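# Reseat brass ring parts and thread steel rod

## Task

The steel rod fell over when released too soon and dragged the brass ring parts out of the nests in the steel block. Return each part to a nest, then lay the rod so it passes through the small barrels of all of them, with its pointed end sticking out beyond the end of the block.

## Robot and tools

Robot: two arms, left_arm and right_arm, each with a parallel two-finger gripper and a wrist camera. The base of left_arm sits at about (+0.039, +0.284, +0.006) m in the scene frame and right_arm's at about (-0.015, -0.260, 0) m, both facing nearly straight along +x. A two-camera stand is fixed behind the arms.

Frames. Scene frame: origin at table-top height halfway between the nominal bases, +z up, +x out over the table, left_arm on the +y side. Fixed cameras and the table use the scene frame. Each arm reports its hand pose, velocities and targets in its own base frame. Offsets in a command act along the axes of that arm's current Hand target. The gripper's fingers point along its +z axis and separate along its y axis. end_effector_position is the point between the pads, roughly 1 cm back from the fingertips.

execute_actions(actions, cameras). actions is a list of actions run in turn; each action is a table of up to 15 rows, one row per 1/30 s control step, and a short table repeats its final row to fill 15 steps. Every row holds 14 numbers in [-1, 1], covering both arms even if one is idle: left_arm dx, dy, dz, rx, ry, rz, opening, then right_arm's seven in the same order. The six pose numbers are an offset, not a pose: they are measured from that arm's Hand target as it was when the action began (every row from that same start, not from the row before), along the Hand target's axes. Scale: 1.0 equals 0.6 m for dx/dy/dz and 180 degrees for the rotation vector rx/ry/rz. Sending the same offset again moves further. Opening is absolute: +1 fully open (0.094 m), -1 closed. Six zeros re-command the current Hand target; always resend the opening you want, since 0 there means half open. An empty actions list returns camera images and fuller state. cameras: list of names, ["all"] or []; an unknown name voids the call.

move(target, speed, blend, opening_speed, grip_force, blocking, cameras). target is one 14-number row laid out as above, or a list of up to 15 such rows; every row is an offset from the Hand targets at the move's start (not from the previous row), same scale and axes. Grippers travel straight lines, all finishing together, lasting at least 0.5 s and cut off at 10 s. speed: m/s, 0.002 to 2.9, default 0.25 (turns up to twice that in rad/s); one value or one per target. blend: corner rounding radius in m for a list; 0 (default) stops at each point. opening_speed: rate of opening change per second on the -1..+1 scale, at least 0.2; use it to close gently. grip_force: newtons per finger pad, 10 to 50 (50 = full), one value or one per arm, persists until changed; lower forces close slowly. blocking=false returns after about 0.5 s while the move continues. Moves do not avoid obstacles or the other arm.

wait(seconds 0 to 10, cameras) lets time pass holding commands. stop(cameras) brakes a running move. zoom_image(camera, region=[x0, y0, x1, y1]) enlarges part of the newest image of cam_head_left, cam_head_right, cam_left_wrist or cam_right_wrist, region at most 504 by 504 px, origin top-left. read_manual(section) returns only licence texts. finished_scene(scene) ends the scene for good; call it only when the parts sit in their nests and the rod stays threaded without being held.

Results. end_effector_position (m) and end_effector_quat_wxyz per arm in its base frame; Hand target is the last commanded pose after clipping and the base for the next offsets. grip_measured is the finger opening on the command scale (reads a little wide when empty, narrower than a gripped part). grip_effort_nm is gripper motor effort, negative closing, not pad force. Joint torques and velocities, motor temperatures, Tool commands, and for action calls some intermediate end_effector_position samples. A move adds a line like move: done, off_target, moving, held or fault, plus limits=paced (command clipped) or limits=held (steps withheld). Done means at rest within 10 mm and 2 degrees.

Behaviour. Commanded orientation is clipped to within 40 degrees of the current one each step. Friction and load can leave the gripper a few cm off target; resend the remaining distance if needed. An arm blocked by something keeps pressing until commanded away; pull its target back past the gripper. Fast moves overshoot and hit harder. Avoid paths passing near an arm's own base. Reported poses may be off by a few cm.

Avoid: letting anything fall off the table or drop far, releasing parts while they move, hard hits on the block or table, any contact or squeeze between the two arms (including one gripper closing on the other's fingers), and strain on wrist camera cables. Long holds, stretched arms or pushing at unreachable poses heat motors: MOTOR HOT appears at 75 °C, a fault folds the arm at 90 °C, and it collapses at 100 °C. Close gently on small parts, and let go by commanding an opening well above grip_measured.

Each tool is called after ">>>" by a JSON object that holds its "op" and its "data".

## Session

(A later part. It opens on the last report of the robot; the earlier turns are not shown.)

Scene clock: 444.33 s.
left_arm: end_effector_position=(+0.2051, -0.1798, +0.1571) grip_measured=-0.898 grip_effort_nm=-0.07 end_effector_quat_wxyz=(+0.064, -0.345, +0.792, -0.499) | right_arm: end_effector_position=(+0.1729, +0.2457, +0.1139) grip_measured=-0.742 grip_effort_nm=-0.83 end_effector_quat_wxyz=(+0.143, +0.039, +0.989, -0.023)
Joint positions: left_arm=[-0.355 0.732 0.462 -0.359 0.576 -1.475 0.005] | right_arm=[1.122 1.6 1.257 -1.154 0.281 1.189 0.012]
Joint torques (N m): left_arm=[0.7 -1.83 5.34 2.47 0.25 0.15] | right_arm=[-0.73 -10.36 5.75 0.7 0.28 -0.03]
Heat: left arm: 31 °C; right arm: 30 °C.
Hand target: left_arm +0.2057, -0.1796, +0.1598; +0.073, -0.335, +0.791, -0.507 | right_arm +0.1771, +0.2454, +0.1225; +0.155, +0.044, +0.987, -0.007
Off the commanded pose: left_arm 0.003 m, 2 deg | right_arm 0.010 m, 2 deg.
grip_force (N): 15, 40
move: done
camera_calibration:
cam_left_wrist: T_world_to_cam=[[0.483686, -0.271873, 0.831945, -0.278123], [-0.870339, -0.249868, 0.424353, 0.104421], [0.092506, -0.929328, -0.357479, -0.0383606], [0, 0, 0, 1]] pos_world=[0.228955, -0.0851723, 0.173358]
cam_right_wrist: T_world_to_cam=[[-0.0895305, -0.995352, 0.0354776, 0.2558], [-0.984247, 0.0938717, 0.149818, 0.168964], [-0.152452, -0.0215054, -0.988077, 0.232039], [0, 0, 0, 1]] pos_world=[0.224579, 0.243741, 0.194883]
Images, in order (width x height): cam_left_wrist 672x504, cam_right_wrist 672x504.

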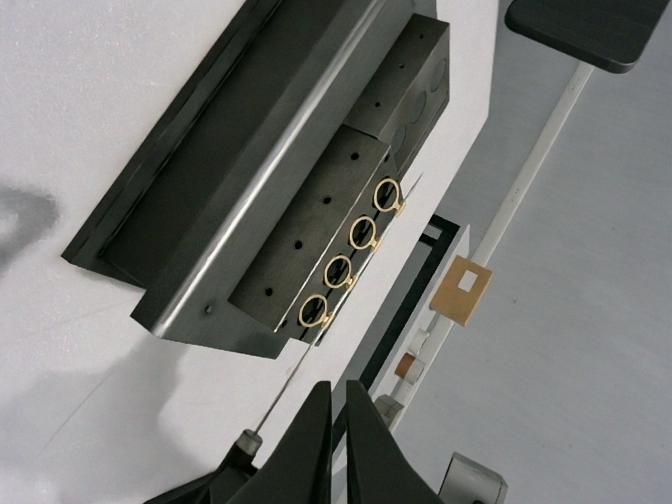

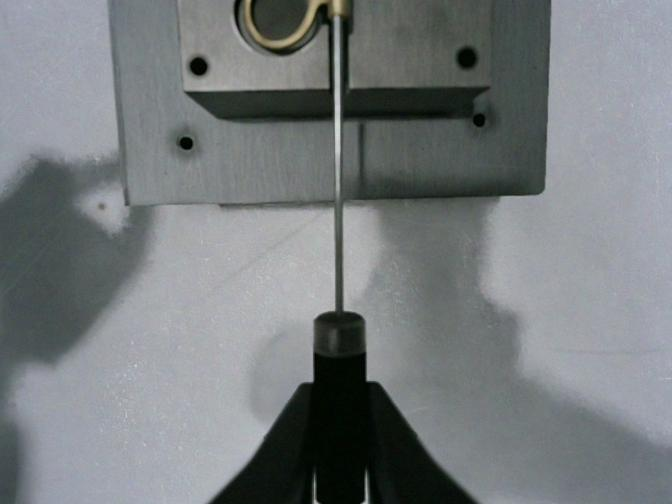

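>>> {"op": "move", "data": {"target": [0,0,0,0,0,0,-0.9, 0.0015,-0.0005,0.0048,0,0,0,-0.95], "speed": 0.015, "cameras": ["cam_left_wrist", "cam_right_wrist"]}}

>>> {"op": "zoom_image", "data": {"camera": "cam_left_wrist", "region": [260, 150, 460, 370]}}

>>> {"op": "zoom_image", "data": {"camera": "cam_right_wrist", "region": [230, 0, 430, 150]}}

Scene clock: 446.23 s.
left_arm: end_effector_position=(+0.2051, -0.1798, +0.1571) grip_measured=-0.898 grip_effort_nm=-0.07 end_effector_quat_wxyz=(+0.064, -0.345, +0.792, -0.499) | right_arm: end_effector_position=(+0.1728, +0.2453, +0.1108) grip_measured=-0.742 grip_effort_nm=-0.83 end_effector_quat_wxyz=(+0.143, +0.038, +0.989, -0.023)
Joint positions: left_arm=[-0.355 0.732 0.462 -0.359 0.576 -1.475 0.005] | right_arm=[1.122 1.6 1.245 -1.143 0.281 1.189 0.012]
Joint torques (N m): left_arm=[0.51 -1.87 5.23 2.42 0.23 0.1] | right_arm=[-0.77 -10.35 5.72 0.71 0.28 -0.03]
Heat: left arm: 31 °C; right arm: 30 °C.
Hand target: left_arm +0.2057, -0.1796, +0.1598; +0.073, -0.335, +0.791, -0.507 | right_arm +0.1771, +0.2450, +0.1195; +0.155, +0.044, +0.987, -0.007
Off the commanded pose: left_arm 0.003 m, 2 deg | right_arm 0.010 m, 2 deg.
grip_force (N): 15, 40
move: done
camera_calibration:
cam_left_wrist: T_world_to_cam=[[0.483686, -0.271873, 0.831945, -0.278123], [-0.870339, -0.249868, 0.424353, 0.104421], [0.092506, -0.929328, -0.357479, -0.0383606], [0, 0, 0, 1]] pos_world=[0.228955, -0.0851723, 0.173358]
cam_right_wrist: T_world_to_cam=[[-0.088843, -0.995395, 0.0360069, 0.255353], [-0.984278, 0.0932764, 0.14999, 0.169462], [-0.152658, -0.0221153, -0.988032, 0.229239], [0, 0, 0, 1]] pos_world=[0.224479, 0.24344, 0.191884]
Images, in order (width x height): cam_left_wrist 672x504, cam_right_wrist 672x504.

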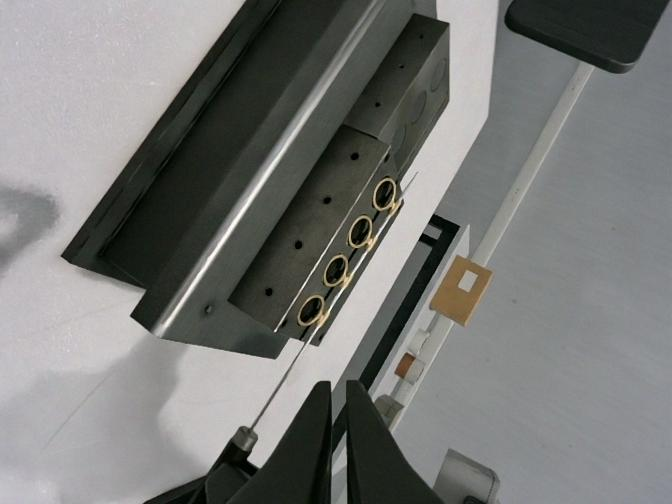

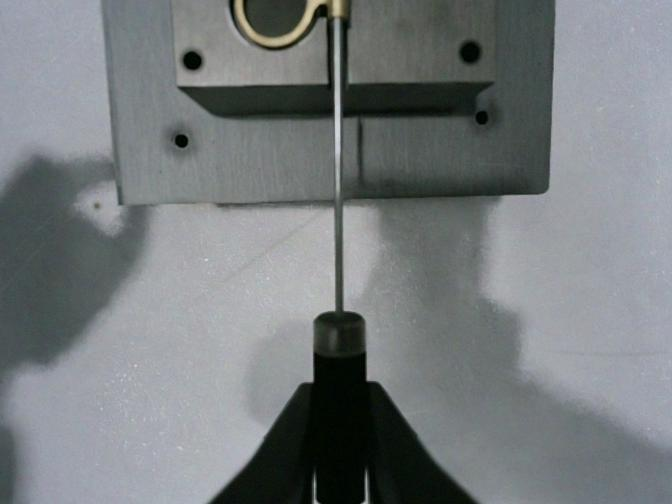

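Scaled by 2.291 from the camera's 672x504 image, which has a finer 960x720 frame.

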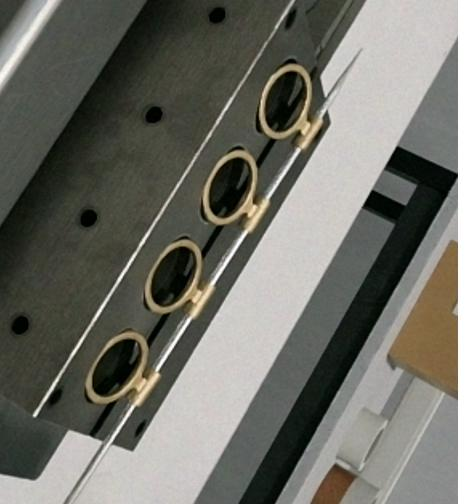

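Scaled by 2.520 from the camera's 672x504 image, which has a finer 960x720 frame.

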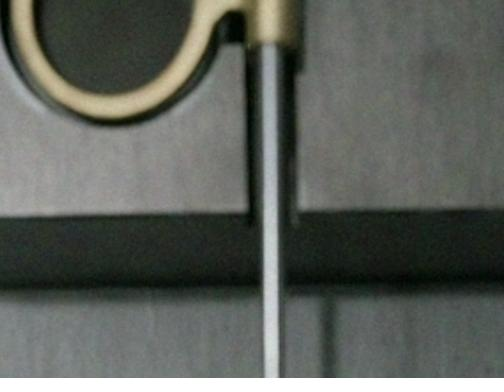

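>>> {"op": "move", "data": {"target": [0,0,0,0,0,0,-0.9, 0.001,-0.0002,0.0032,0,0,0,-0.95], "speed": 0.015, "cameras": ["cam_left_wrist", "cam_right_wrist"]}}

>>> {"op": "zoom_image", "data": {"camera": "cam_left_wrist", "region": [290, 160, 420, 350]}}

>>> {"op": "zoom_image", "data": {"camera": "cam_right_wrist", "region": [230, 0, 390, 120]}}

Scene clock: 448.00 s.
left_arm: end_effector_position=(+0.2051, -0.1798, +0.1571) grip_measured=-0.898 grip_effort_nm=-0.07 end_effector_quat_wxyz=(+0.064, -0.345, +0.792, -0.499) | right_arm: end_effector_position=(+0.1727, +0.2453, +0.1089) grip_measured=-0.742 grip_effort_nm=-0.84 end_effector_quat_wxyz=(+0.143, +0.038, +0.989, -0.023)
Joint positions: left_arm=[-0.355 0.732 0.462 -0.359 0.576 -1.475 0.005] | right_arm=[1.122 1.6 1.238 -1.134 0.281 1.188 0.012]
Joint torques (N m): left_arm=[0.65 -1.74 5.03 2.42 0.27 0.11] | right_arm=[-0.79 -10.32 5.72 0.69 0.28 -0.03]
Motor temperatures (°C): left_arm=[21 20 25 32 19 22 22] | right_arm=[19 26 25 29 21 21 22]
Heat: left arm: 32 °C; right arm: 29 °C.
Hand target: left_arm +0.2057, -0.1796, +0.1598; +0.073, -0.335, +0.791, -0.507 | right_arm +0.1771, +0.2450, +0.1175; +0.155, +0.044, +0.987, -0.007
Off the commanded pose: left_arm 0.003 m, 2 deg | right_arm 0.010 m, 2 deg.
grip_force (N): 15, 40
move: done
camera_calibration:
cam_left_wrist: T_world_to_cam=[[0.483686, -0.271873, 0.831945, -0.278123], [-0.870339, -0.249868, 0.424353, 0.104421], [0.092506, -0.929328, -0.357479, -0.0383606], [0, 0, 0, 1]] pos_world=[0.228955, -0.0851723, 0.173358]
cam_right_wrist: T_world_to_cam=[[-0.0884303, -0.995455, 0.0353532, 0.255464], [-0.984302, 0.0927718, 0.150144, 0.169762], [-0.152742, -0.0215209, -0.988032, 0.227121], [0, 0, 0, 1]] pos_world=[0.224379, 0.243442, 0.189883]
Images, in order (width x height): cam_left_wrist 672x504, cam_right_wrist 672x504.

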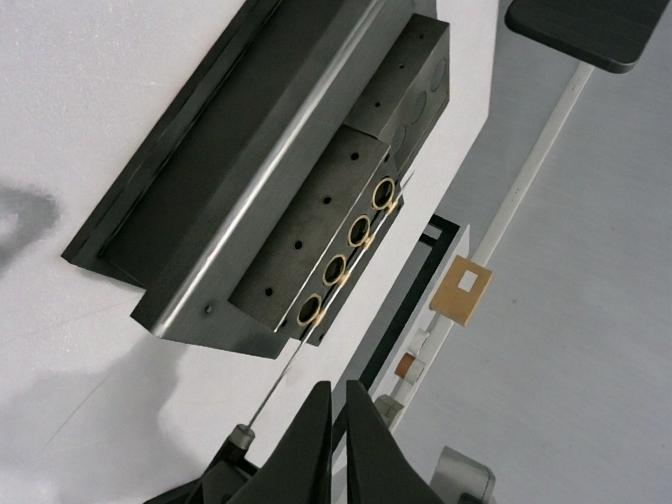

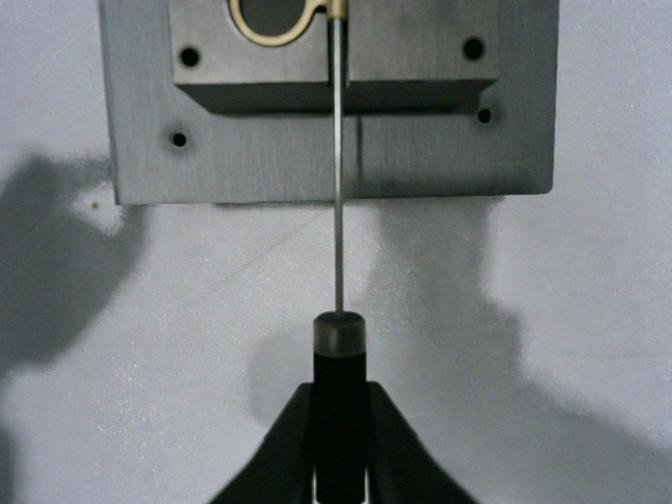

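Scaled by 2.653 from the camera's 672x504 image, which has a finer 960x720 frame.

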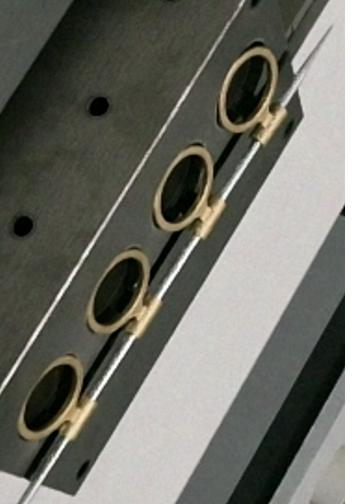

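Scaled by 3.150 from the camera's 672x504 image, which has a finer 960x720 frame.

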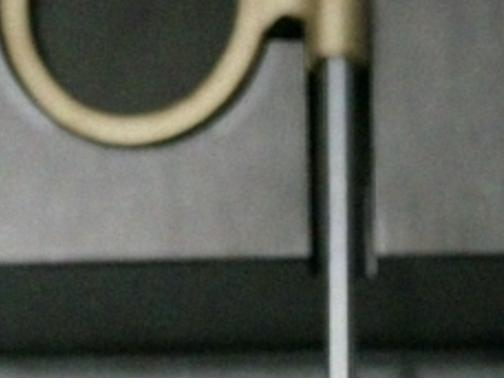

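>>> {"op": "move", "data": {"target": [0,0,0,0,0,0,-0.9, 0.00075,0,0.0024,0,0,0,-0.95], "speed": 0.015, "cameras": ["cam_left_wrist", "cam_right_wrist"]}}

>>> {"op": "zoom_image", "data": {"camera": "cam_left_wrist", "region": [280, 240, 360, 350]}}

>>> {"op": "zoom_image", "data": {"camera": "cam_left_wrist", "region": [340, 160, 420, 260]}}

>>> {"op": "zoom_image", "data": {"camera": "cam_right_wrist", "region": [230, 0, 390, 120]}}

Scene clock: 449.70 s.
left_arm: end_effector_position=(+0.2051, -0.1798, +0.1571) grip_measured=-0.898 grip_effort_nm=-0.07 end_effector_quat_wxyz=(+0.064, -0.345, +0.792, -0.499) | right_arm: end_effector_position=(+0.1733, +0.2448, +0.1076) grip_measured=-0.742 grip_effort_nm=-0.83 end_effector_quat_wxyz=(+0.143, +0.040, +0.989, -0.023)
Joint positions: left_arm=[-0.355 0.732 0.462 -0.359 0.576 -1.475 0.005] | right_arm=[1.119 1.6 1.232 -1.128 0.281 1.188 0.012]
Joint torques (N m): left_arm=[0.4 -1.84 5.29 2.41 0.24 0.1] | right_arm=[-0.58 -10.25 5.71 0.69 0.28 -0.03]
Heat: left arm: 32 °C; right arm: 29 °C.
Hand target: left_arm +0.2057, -0.1796, +0.1598; +0.073, -0.335, +0.791, -0.507 | right_arm +0.1772, +0.2449, +0.1160; +0.155, +0.044, +0.987, -0.007
Off the commanded pose: left_arm 0.003 m, 2 deg | right_arm 0.009 m, 2 deg.
grip_force (N): 15, 40
move: done
camera_calibration:
cam_left_wrist: T_world_to_cam=[[0.483686, -0.271873, 0.831945, -0.278123], [-0.870339, -0.249868, 0.424353, 0.104421], [0.092506, -0.929328, -0.357479, -0.0383606], [0, 0, 0, 1]] pos_world=[0.228955, -0.0851723, 0.173358]
cam_right_wrist: T_world_to_cam=[[-0.0910648, -0.995244, 0.0345837, 0.255553], [-0.984105, 0.0952538, 0.14988, 0.170015], [-0.152461, -0.0203852, -0.988099, 0.225587], [0, 0, 0, 1]] pos_world=[0.224978, 0.242742, 0.188583]
Images, in order (width x height): cam_left_wrist 672x504, cam_right_wrist 672x504.

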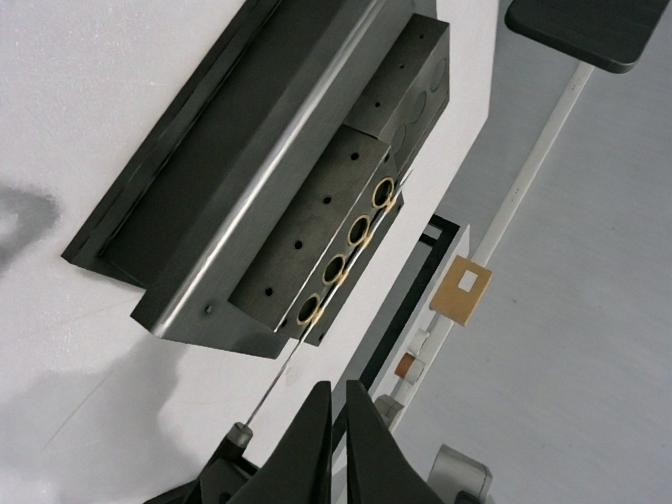

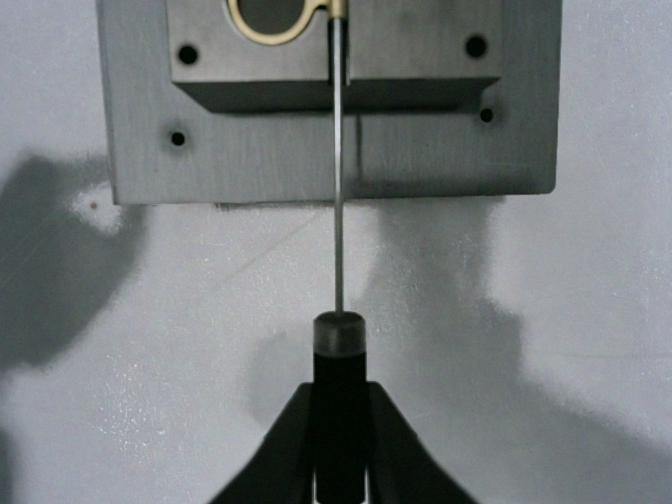

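Scaled by 4.582 from the camera's 672x504 image, which has a finer 960x720 frame.

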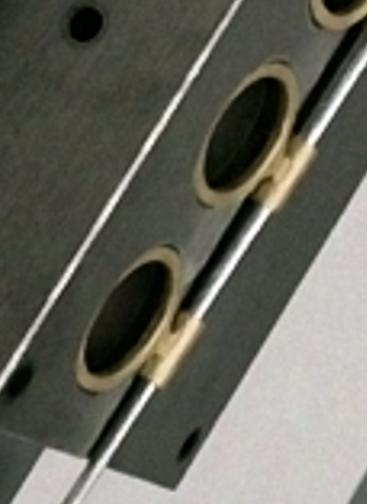

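Scaled by 5.040 from the camera's 672x504 image, which has a finer 960x720 frame.

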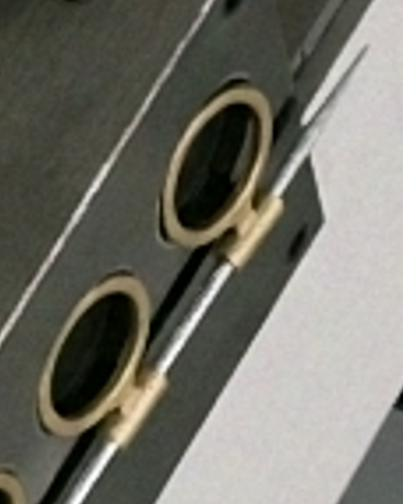

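Scaled by 3.150 from the camera's 672x504 image, which has a finer 960x720 frame.

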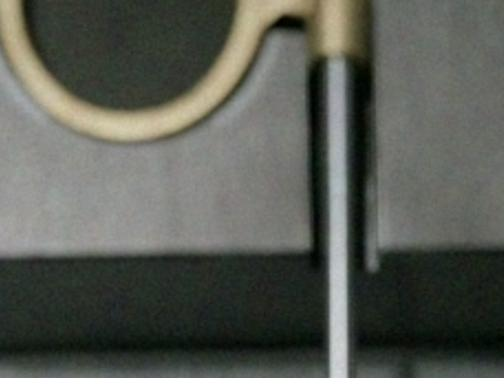

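>>> {"op": "move", "data": {"target": [0,0,0,0,0,0,-0.9, 0,0,0,0,0.006,0,-0.95], "speed": 0.015, "cameras": ["cam_left_wrist", "cam_right_wrist"]}}

>>> {"op": "zoom_image", "data": {"camera": "cam_left_wrist", "region": [280, 240, 360, 350]}}

>>> {"op": "zoom_image", "data": {"camera": "cam_left_wrist", "region": [340, 160, 420, 260]}}

>>> {"op": "zoom_image", "data": {"camera": "cam_right_wrist", "region": [230, 0, 390, 120]}}

Scene clock: 453.23 s.
left_arm: end_effector_position=(+0.2051, -0.1798, +0.1571) grip_measured=-0.898 grip_effort_nm=-0.07 end_effector_quat_wxyz=(+0.064, -0.345, +0.792, -0.499) | right_arm: end_effector_position=(+0.1737, +0.2443, +0.1069) grip_measured=-0.742 grip_effort_nm=-0.83 end_effector_quat_wxyz=(+0.136, +0.040, +0.990, -0.021)
Joint positions: left_arm=[-0.355 0.732 0.462 -0.359 0.576 -1.475 0.005] | right_arm=[1.109 1.6 1.232 -1.128 0.266 1.179 0.012]
Joint torques (N m): left_arm=[0.58 -1.94 5.15 2.46 0.25 0.13] | right_arm=[-0.65 -9.74 6.5 0.61 0.23 -0.04]
Heat: left arm: 32 °C; right arm: 29 °C.
Hand target: left_arm +0.2057, -0.1796, +0.1598; +0.073, -0.335, +0.791, -0.507 | right_arm +0.1771, +0.2449, +0.1160; +0.145, +0.044, +0.988, -0.006
Off the commanded pose: left_arm 0.003 m, 2 deg | right_arm 0.010 m, 2 deg.
grip_force (N): 15, 40
move: done
camera_calibration:
cam_left_wrist: T_world_to_cam=[[0.483686, -0.271873, 0.831945, -0.278123], [-0.870339, -0.249868, 0.424353, 0.104421], [0.092506, -0.929328, -0.357479, -0.0383606], [0, 0, 0, 1]] pos_world=[0.228955, -0.0851723, 0.173358]
cam_right_wrist: T_world_to_cam=[[-0.0907123, -0.995373, 0.0316855, 0.255432], [-0.982006, 0.0946954, 0.163391, 0.168759], [-0.165636, -0.0162937, -0.986052, 0.226091], [0, 0, 0, 1]] pos_world=[0.226342, 0.241953, 0.18727]
Images, in order (width x height): cam_left_wrist 672x504, cam_right_wrist 672x504.

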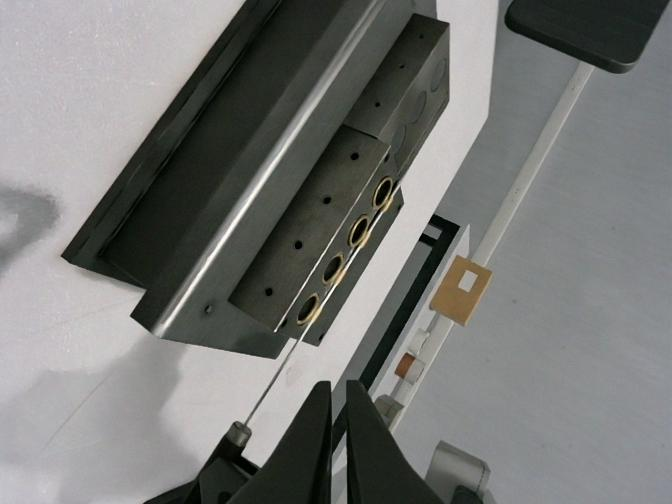

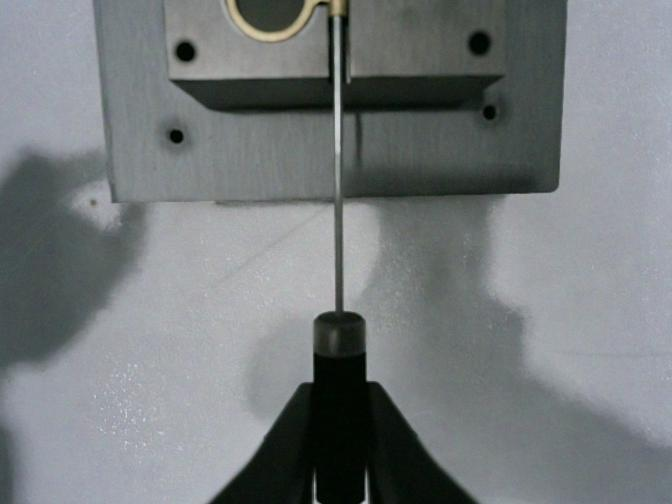

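Scaled by 4.582 from the camera's 672x504 image, which has a finer 960x720 frame.

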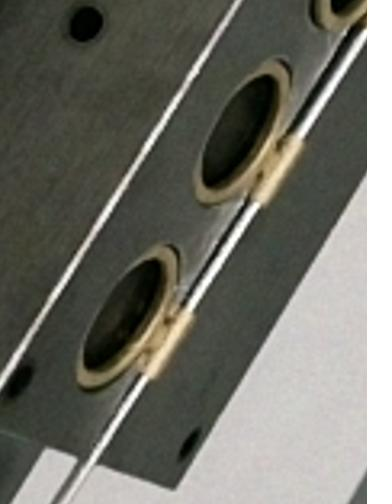

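Scaled by 5.040 from the camera's 672x504 image, which has a finer 960x720 frame.

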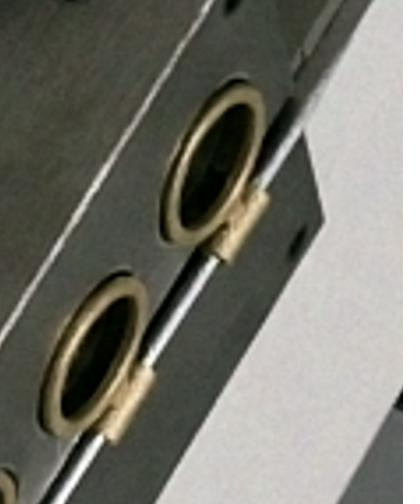

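Scaled by 3.150 from the camera's 672x504 image, which has a finer 960x720 frame.

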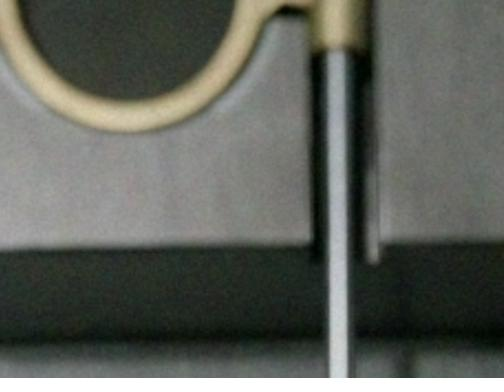

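>>> {"op": "move", "data": {"target": [0,0,0,0,0,0,-0.9, 0,0,0,0,0.0065,0,-0.95], "speed": 0.015, "cameras": ["cam_left_wrist", "cam_right_wrist"]}}

>>> {"op": "zoom_image", "data": {"camera": "cam_left_wrist", "region": [280, 240, 360, 350]}}

>>> {"op": "zoom_image", "data": {"camera": "cam_left_wrist", "region": [340, 160, 420, 260]}}

>>> {"op": "zoom_image", "data": {"camera": "cam_right_wrist", "region": [230, 0, 390, 120]}}

Scene clock: 455.77 s.
left_arm: end_effector_position=(+0.2051, -0.1798, +0.1571) grip_measured=-0.898 grip_effort_nm=-0.07 end_effector_quat_wxyz=(+0.064, -0.345, +0.792, -0.499) | right_arm: end_effector_position=(+0.1739, +0.2437, +0.1062) grip_measured=-0.742 grip_effort_nm=-0.84 end_effector_quat_wxyz=(+0.129, +0.038, +0.991, -0.019)
Joint positions: left_arm=[-0.355 0.732 0.462 -0.359 0.576 -1.475 0.005] | right_arm=[1.098 1.6 1.232 -1.128 0.252 1.166 0.012]
Joint torques (N m): left_arm=[0.55 -1.83 5.35 2.45 0.26 0.14] | right_arm=[-0.73 -9.17 7.39 0.53 0.16 0.01]
Heat: left arm: 32 °C; right arm: 29 °C.
Hand target: left_arm +0.2057, -0.1796, +0.1598; +0.073, -0.335, +0.791, -0.507 | right_arm +0.1771, +0.2450, +0.1160; +0.135, +0.044, +0.990, -0.006
Off the commanded pose: left_arm 0.003 m, 2 deg | right_arm 0.010 m, 2 deg.
grip_force (N): 15, 40
move: done
camera_calibration:
cam_left_wrist: T_world_to_cam=[[0.483686, -0.271873, 0.831945, -0.278123], [-0.870339, -0.249868, 0.424353, 0.104421], [0.092506, -0.929328, -0.357479, -0.0383606], [0, 0, 0, 1]] pos_world=[0.228955, -0.0851723, 0.173358]
cam_right_wrist: T_world_to_cam=[[-0.0872705, -0.995745, 0.0296071, 0.25461], [-0.979938, 0.091155, 0.177238, 0.168222], [-0.179182, -0.0135455, -0.983723, 0.226803], [0, 0, 0, 1]] pos_world=[0.227706, 0.241264, 0.185758]
Images, in order (width x height): cam_left_wrist 672x504, cam_right_wrist 672x504.

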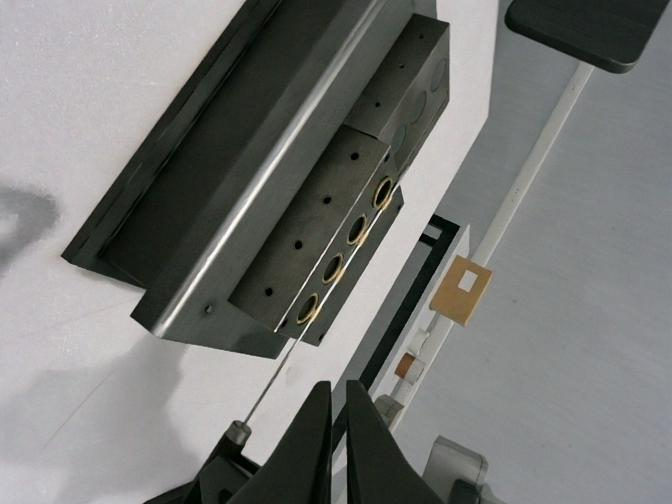

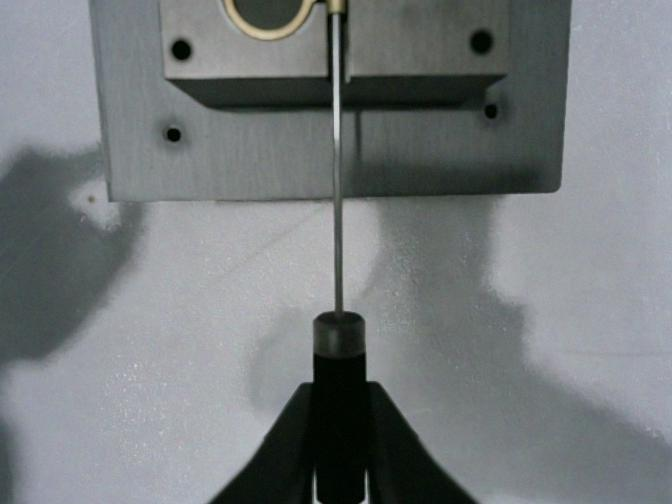

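Scaled by 4.582 from the camera's 672x504 image, which has a finer 960x720 frame.

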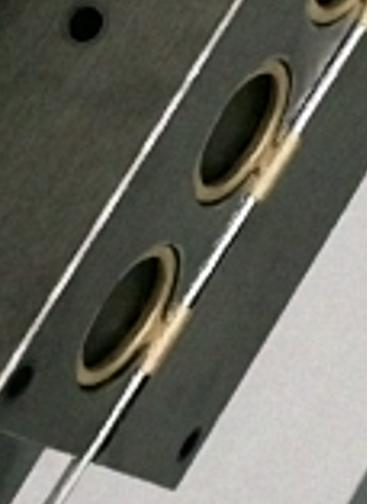

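Scaled by 5.040 from the camera's 672x504 image, which has a finer 960x720 frame.

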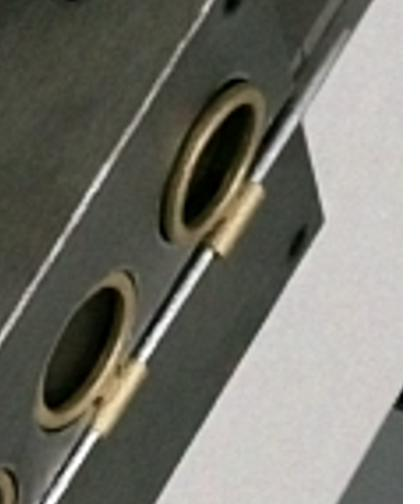

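Scaled by 3.150 from the camera's 672x504 image, which has a finer 960x720 frame.

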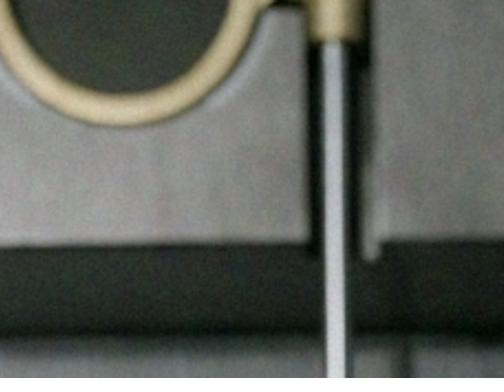

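>>> {"op": "zoom_image", "data": {"camera": "cam_right_wrist", "region": [300, 0, 380, 90]}}

>>> {"op": "zoom_image", "data": {"camera": "cam_right_wrist", "region": [260, 60, 420, 330]}}

Scaled by 5.600 from the camera's 672x504 image, which has a finer 960x720 frame.

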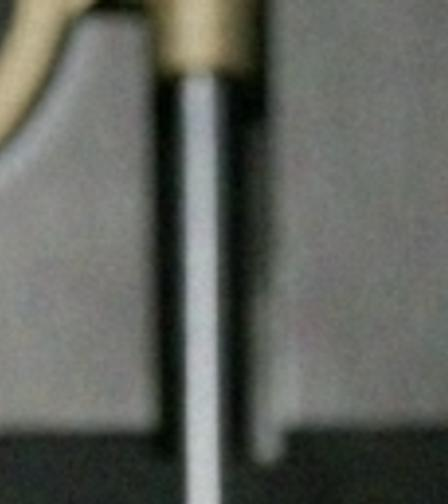

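Scaled by 1.867 from the camera's 672x504 image, which has a finer 960x720 frame.

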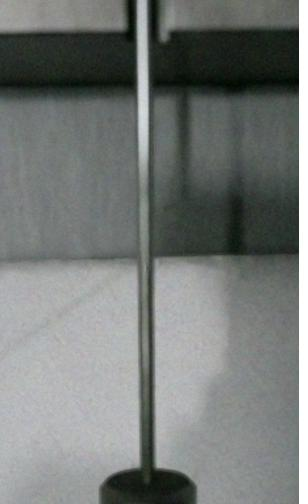

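>>> {"op": "move", "data": {"target": [0,0,0,0,0,0,-0.9, 0,-0.002,0,0,0,0,-0.95], "speed": 0.01, "cameras": ["cam_left_wrist", "cam_right_wrist"]}}

>>> {"op": "zoom_image", "data": {"camera": "cam_right_wrist", "region": [300, 0, 380, 90]}}

>>> {"op": "zoom_image", "data": {"camera": "cam_left_wrist", "region": [340, 160, 420, 260]}}

Scene clock: 462.10 s.
left_arm: end_effector_position=(+0.2051, -0.1798, +0.1571) grip_measured=-0.898 grip_effort_nm=-0.07 end_effector_quat_wxyz=(+0.064, -0.345, +0.792, -0.499) | right_arm: end_effector_position=(+0.1739, +0.2436, +0.1061) grip_measured=-0.742 grip_effort_nm=-0.84 end_effector_quat_wxyz=(+0.128, +0.039, +0.991, -0.019)
Joint positions: left_arm=[-0.355 0.732 0.462 -0.359 0.576 -1.475 0.005] | right_arm=[1.096 1.6 1.232 -1.128 0.248 1.165 0.012]
Joint torques (N m): left_arm=[0.58 -1.81 5.2 2.45 0.25 0.16] | right_arm=[-0.72 -9.62 6.98 0.53 0.19 0]
Heat: left arm: 32 °C; right arm: 29 °C.
Hand target: left_arm +0.2057, -0.1796, +0.1598; +0.073, -0.335, +0.791, -0.507 | right_arm +0.1771, +0.2437, +0.1160; +0.135, +0.044, +0.990, -0.006
Off the commanded pose: left_arm 0.003 m, 2 deg | right_arm 0.010 m, 2 deg.
grip_force (N): 15, 40
move: done
camera_calibration:
cam_left_wrist: T_world_to_cam=[[0.483686, -0.271873, 0.831945, -0.278123], [-0.870339, -0.249868, 0.424353, 0.104421], [0.092506, -0.929328, -0.357479, -0.0383606], [0, 0, 0, 1]] pos_world=[0.228955, -0.0851723, 0.173358]
cam_right_wrist: T_world_to_cam=[[-0.0877923, -0.995726, 0.0286722, 0.254636], [-0.97932, 0.0915411, 0.180421, 0.167763], [-0.182275, -0.0122396, -0.983171, 0.226841], [0, 0, 0, 1]] pos_world=[0.227997, 0.240967, 0.185455]
Images, in order (width x height): cam_left_wrist 672x504, cam_right_wrist 672x504.

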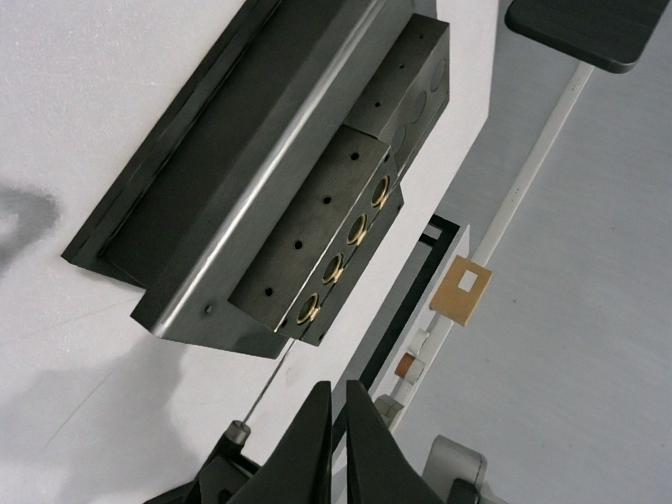

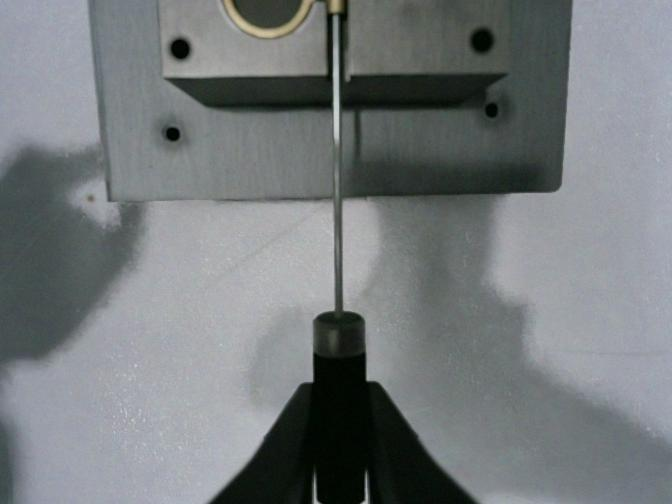

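Scaled by 5.600 from the camera's 672x504 image, which has a finer 960x720 frame.

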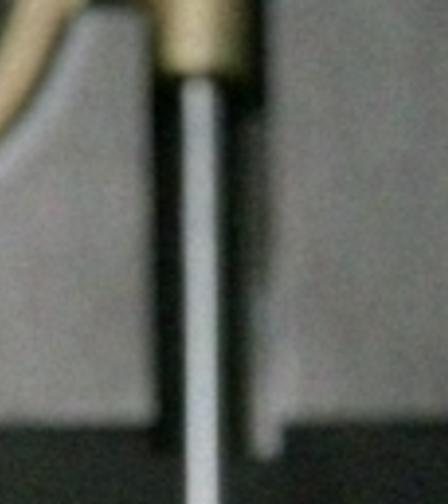

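Scaled by 5.040 from the camera's 672x504 image, which has a finer 960x720 frame.

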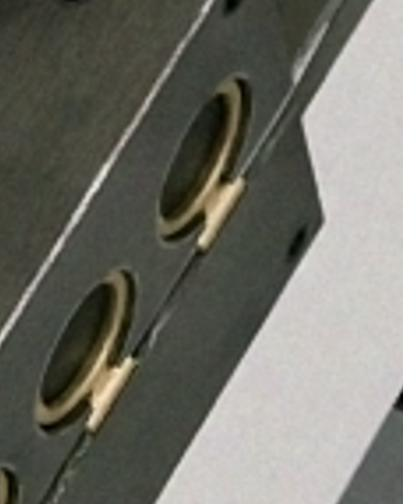

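>>> {"op": "zoom_image", "data": {"camera": "cam_left_wrist", "region": [280, 240, 360, 350]}}

>>> {"op": "zoom_image", "data": {"camera": "cam_left_wrist", "region": [370, 130, 450, 220]}}

Scaled by 4.582 from the camera's 672x504 image, which has a finer 960x720 frame.

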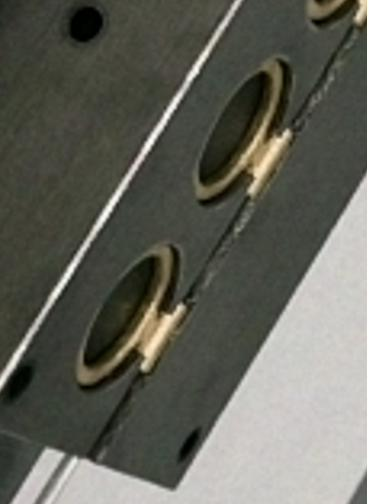

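Scaled by 5.600 from the camera's 672x504 image, which has a finer 960x720 frame.

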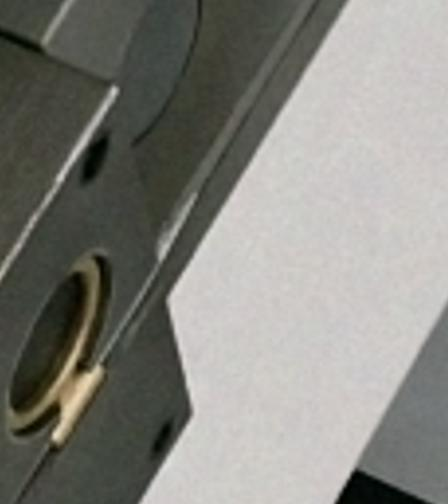

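>>> {"op": "move", "data": {"target": [0,0,0,0,0,0,-0.9, -0.01609,0.00048,0.00447,0,0,0,-0.95], "speed": 0.02, "cameras": ["cam_left_wrist", "cam_right_wrist"]}}

>>> {"op": "zoom_image", "data": {"camera": "cam_left_wrist", "region": [280, 140, 440, 350]}}

>>> {"op": "zoom_image", "data": {"camera": "cam_right_wrist", "region": [300, 0, 380, 90]}}

Scene clock: 469.03 s.
left_arm: end_effector_position=(+0.2051, -0.1798, +0.1571) grip_measured=-0.898 grip_effort_nm=-0.07 end_effector_quat_wxyz=(+0.064, -0.345, +0.792, -0.499) | right_arm: end_effector_position=(+0.1793, +0.2418, +0.1056) grip_measured=-0.742 grip_effort_nm=-0.83 end_effector_quat_wxyz=(+0.122, +0.036, +0.992, -0.016)
Joint positions: left_arm=[-0.355 0.732 0.462 -0.359 0.576 -1.475 0.005] | right_arm=[1.068 1.6 1.232 -1.119 0.233 1.13 0.012]
Joint torques (N m): left_arm=[0.47 -1.83 5.23 2.46 0.25 0.16] | right_arm=[-1.03 -8.29 8.27 0.54 0.32 0.05]
Heat: left arm: 33 °C; right arm: 29 °C.
Hand target: left_arm +0.2057, -0.1796, +0.1598; +0.073, -0.335, +0.791, -0.507 | right_arm +0.1870, +0.2432, +0.1160; +0.135, +0.044, +0.990, -0.006
Off the commanded pose: left_arm 0.003 m, 2 deg | right_arm 0.013 m, 2 deg.
grip_force (N): 15, 40
move: off_target (right_arm)
camera_calibration:
cam_left_wrist: T_world_to_cam=[[0.483686, -0.271873, 0.831945, -0.278123], [-0.870339, -0.249868, 0.424353, 0.104421], [0.092506, -0.929328, -0.357479, -0.0383606], [0, 0, 0, 1]] pos_world=[0.228955, -0.0851723, 0.173358]
cam_right_wrist: T_world_to_cam=[[-0.0805243, -0.996473, 0.0236178, 0.252756], [-0.977885, 0.0835664, 0.191723, 0.173767], [-0.193021, -0.00765711, -0.981165, 0.227921], [0, 0, 0, 1]] pos_world=[0.234271, 0.239089, 0.184344]
Images, in order (width x height): cam_left_wrist 672x504, cam_right_wrist 672x504.

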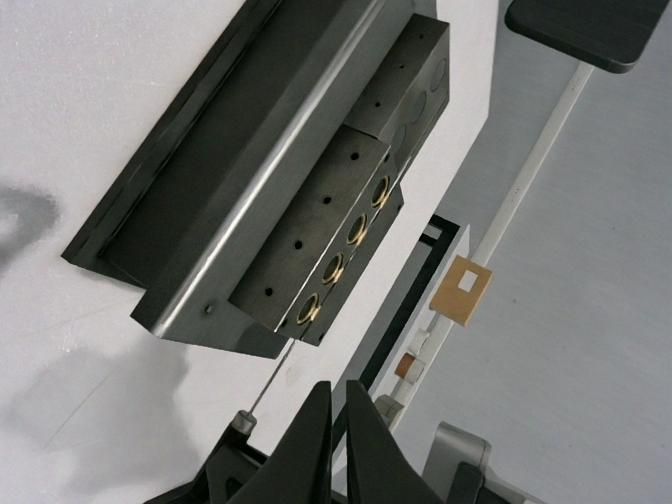

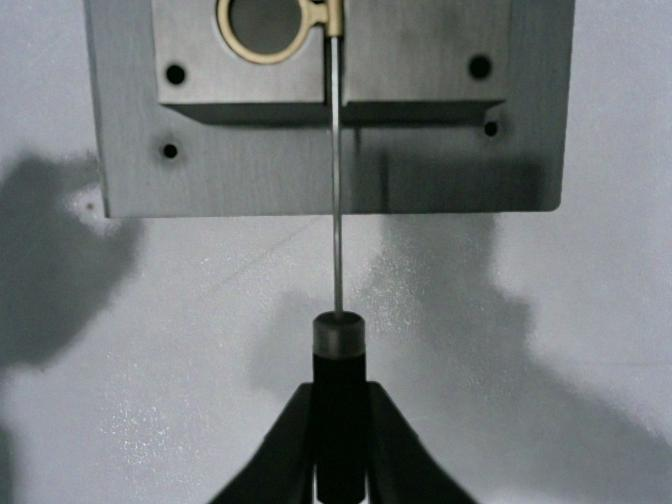

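Scaled by 2.400 from the camera's 672x504 image, which has a finer 960x720 frame.

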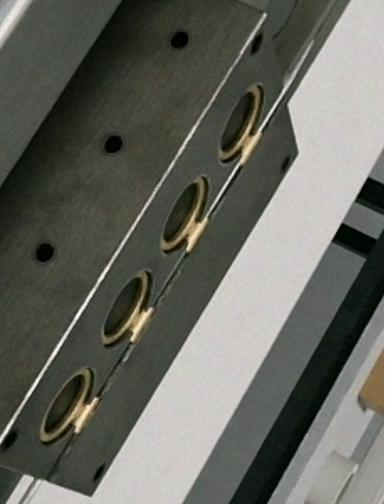

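Scaled by 5.600 from the camera's 672x504 image, which has a finer 960x720 frame.

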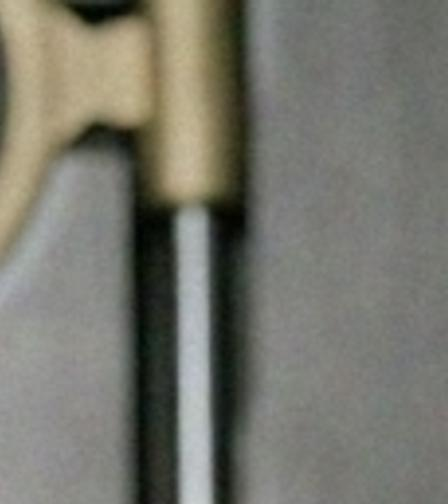

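>>> {"op": "move", "data": {"target": [0,0,0,0,0,0,-0.9, -0.0097,0.0012,0.0027,0,0,0,-0.95], "speed": 0.02, "cameras": ["cam_left_wrist", "cam_right_wrist"]}}

>>> {"op": "zoom_image", "data": {"camera": "cam_left_wrist", "region": [280, 140, 440, 350]}}

>>> {"op": "zoom_image", "data": {"camera": "cam_right_wrist", "region": [290, 0, 390, 110]}}

Scene clock: 471.67 s.
left_arm: end_effector_position=(+0.2051, -0.1798, +0.1571) grip_measured=-0.898 grip_effort_nm=-0.07 end_effector_quat_wxyz=(+0.064, -0.345, +0.792, -0.499) | right_arm: end_effector_position=(+0.1842, +0.2415, +0.1079) grip_measured=-0.742 grip_effort_nm=-0.83 end_effector_quat_wxyz=(+0.121, +0.036, +0.992, -0.011)
Joint positions: left_arm=[-0.355 0.732 0.462 -0.359 0.576 -1.475 0.005] | right_arm=[1.049 1.6 1.242 -1.118 0.225 1.111 0.012]
Joint torques (N m): left_arm=[0.55 -1.87 5.19 2.43 0.27 0.14] | right_arm=[-0.92 -7.31 8.43 0.59 0.37 0.02]
Heat: left arm: 33 °C; right arm: 29 °C.
Hand target: left_arm +0.2057, -0.1796, +0.1598; +0.073, -0.335, +0.791, -0.507 | right_arm +0.1931, +0.2433, +0.1159; +0.135, +0.044, +0.990, -0.006
Off the commanded pose: left_arm 0.003 m, 2 deg | right_arm 0.012 m, 2 deg.
grip_force (N): 15, 40
move: off_target (right_arm)
camera_calibration:
cam_left_wrist: T_world_to_cam=[[0.483686, -0.271873, 0.831945, -0.278123], [-0.870339, -0.249868, 0.424353, 0.104421], [0.092506, -0.929328, -0.357479, -0.0383606], [0, 0, 0, 1]] pos_world=[0.228955, -0.0851723, 0.173358]
cam_right_wrist: T_world_to_cam=[[-0.0811523, -0.996587, 0.0151244, 0.253903], [-0.977359, 0.0825433, 0.194825, 0.177948], [-0.195409, 0.00102857, -0.980721, 0.229469], [0, 0, 0, 1]] pos_world=[0.239364, 0.238112, 0.186537]
Images, in order (width x height): cam_left_wrist 672x504, cam_right_wrist 672x504.

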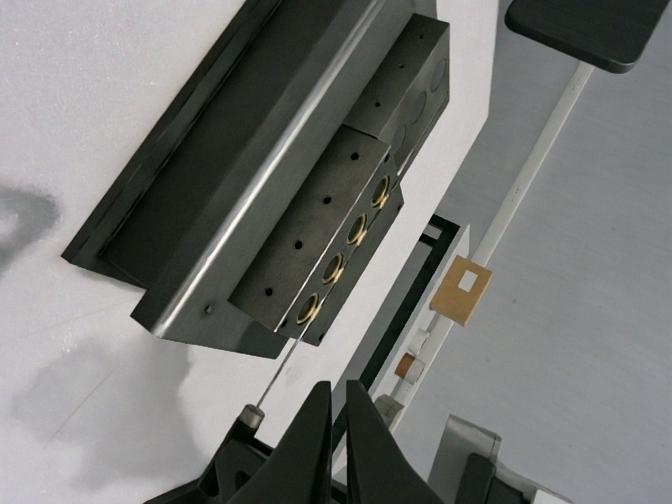

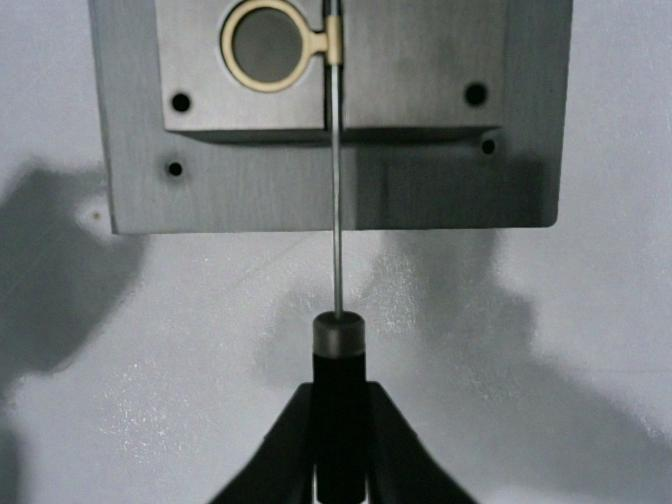

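Scaled by 2.400 from the camera's 672x504 image, which has a finer 960x720 frame.

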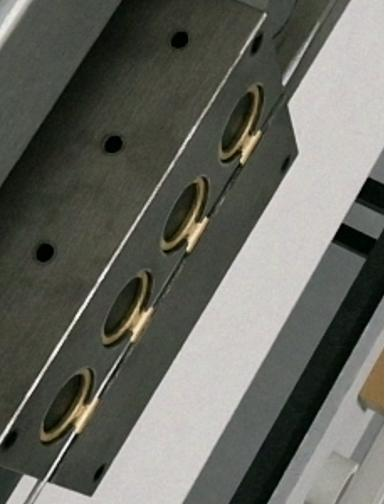

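Scaled by 4.582 from the camera's 672x504 image, which has a finer 960x720 frame.

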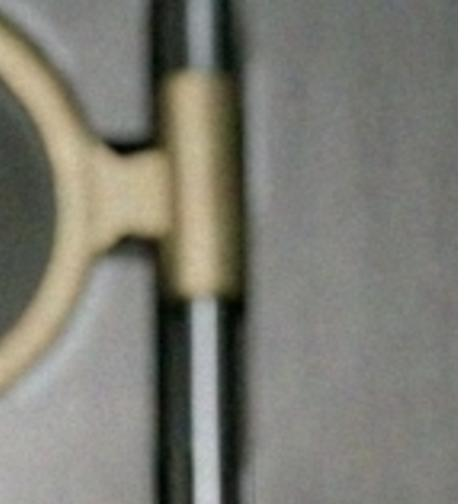

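>>> {"op": "move", "data": {"target": [0,0,0,0,0,0,-0.9, -0.0051,0.0002,0.0066,0,0,0,-0.95], "speed": 0.02, "cameras": ["cam_left_wrist", "cam_right_wrist"]}}

>>> {"op": "zoom_image", "data": {"camera": "cam_left_wrist", "region": [280, 140, 440, 350]}}

>>> {"op": "zoom_image", "data": {"camera": "cam_right_wrist", "region": [290, 0, 390, 110]}}

Scene clock: 473.83 s.
left_arm: end_effector_position=(+0.2051, -0.1798, +0.1571) grip_measured=-0.898 grip_effort_nm=-0.07 end_effector_quat_wxyz=(+0.064, -0.345, +0.792, -0.499) | right_arm: end_effector_position=(+0.1881, +0.2413, +0.1080) grip_measured=-0.742 grip_effort_nm=-0.83 end_effector_quat_wxyz=(+0.122, +0.037, +0.992, -0.008)
Joint positions: left_arm=[-0.355 0.732 0.462 -0.359 0.576 -1.475 0.005] | right_arm=[1.036 1.6 1.242 -1.109 0.222 1.099 0.012]
Joint torques (N m): left_arm=[0.59 -1.77 5.09 2.44 0.28 0.13] | right_arm=[-0.92 -6.65 8.02 0.66 0.38 0.02]
Heat: left arm: 33 °C; right arm: 29 °C.
Hand target: left_arm +0.2057, -0.1796, +0.1598; +0.073, -0.335, +0.791, -0.507 | right_arm +0.1971, +0.2430, +0.1129; +0.135, +0.044, +0.990, -0.006
Off the commanded pose: left_arm 0.003 m, 2 deg | right_arm 0.010 m, 2 deg.
grip_force (N): 15, 40
move: done
camera_calibration:
cam_left_wrist: T_world_to_cam=[[0.483686, -0.271873, 0.831945, -0.278123], [-0.870339, -0.249868, 0.424353, 0.104421], [0.092506, -0.929328, -0.357479, -0.0383606], [0, 0, 0, 1]] pos_world=[0.228955, -0.0851723, 0.173358]
cam_right_wrist: T_world_to_cam=[[-0.0820331, -0.996592, 0.00863174, 0.254848], [-0.977681, 0.0821512, 0.19337, 0.182038], [-0.19342, 0.00742362, -0.981088, 0.228455], [0, 0, 0, 1]] pos_world=[0.243069, 0.237329, 0.186734]
Images, in order (width x height): cam_left_wrist 672x504, cam_right_wrist 672x504.

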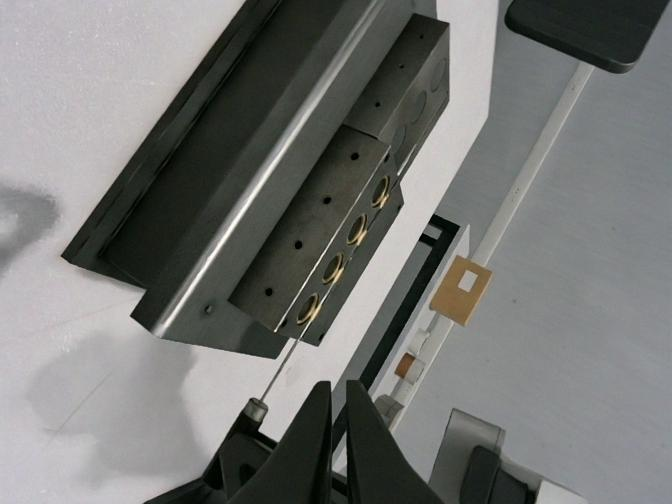

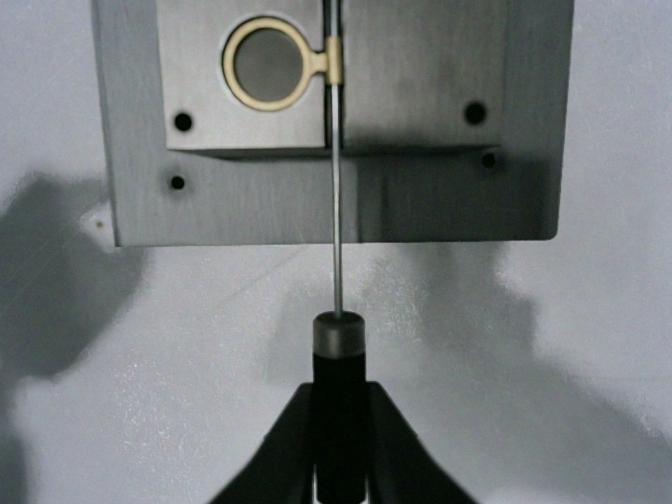

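Scaled by 2.400 from the camera's 672x504 image, which has a finer 960x720 frame.

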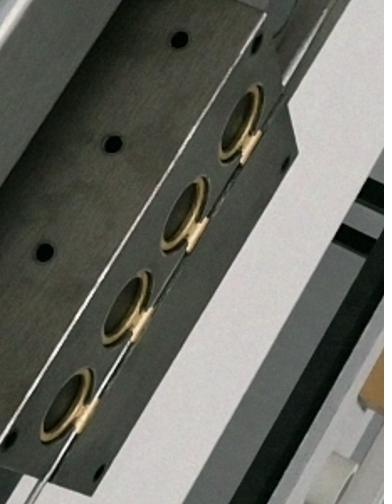

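Scaled by 4.582 from the camera's 672x504 image, which has a finer 960x720 frame.

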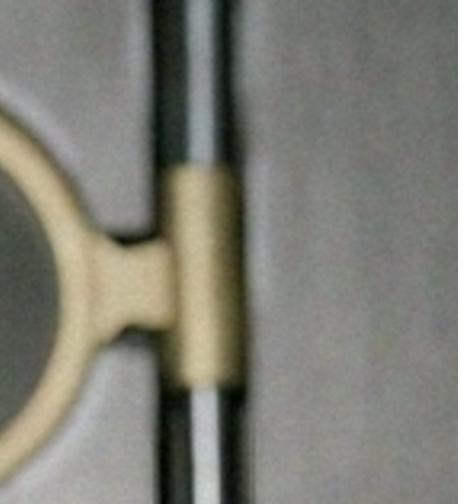

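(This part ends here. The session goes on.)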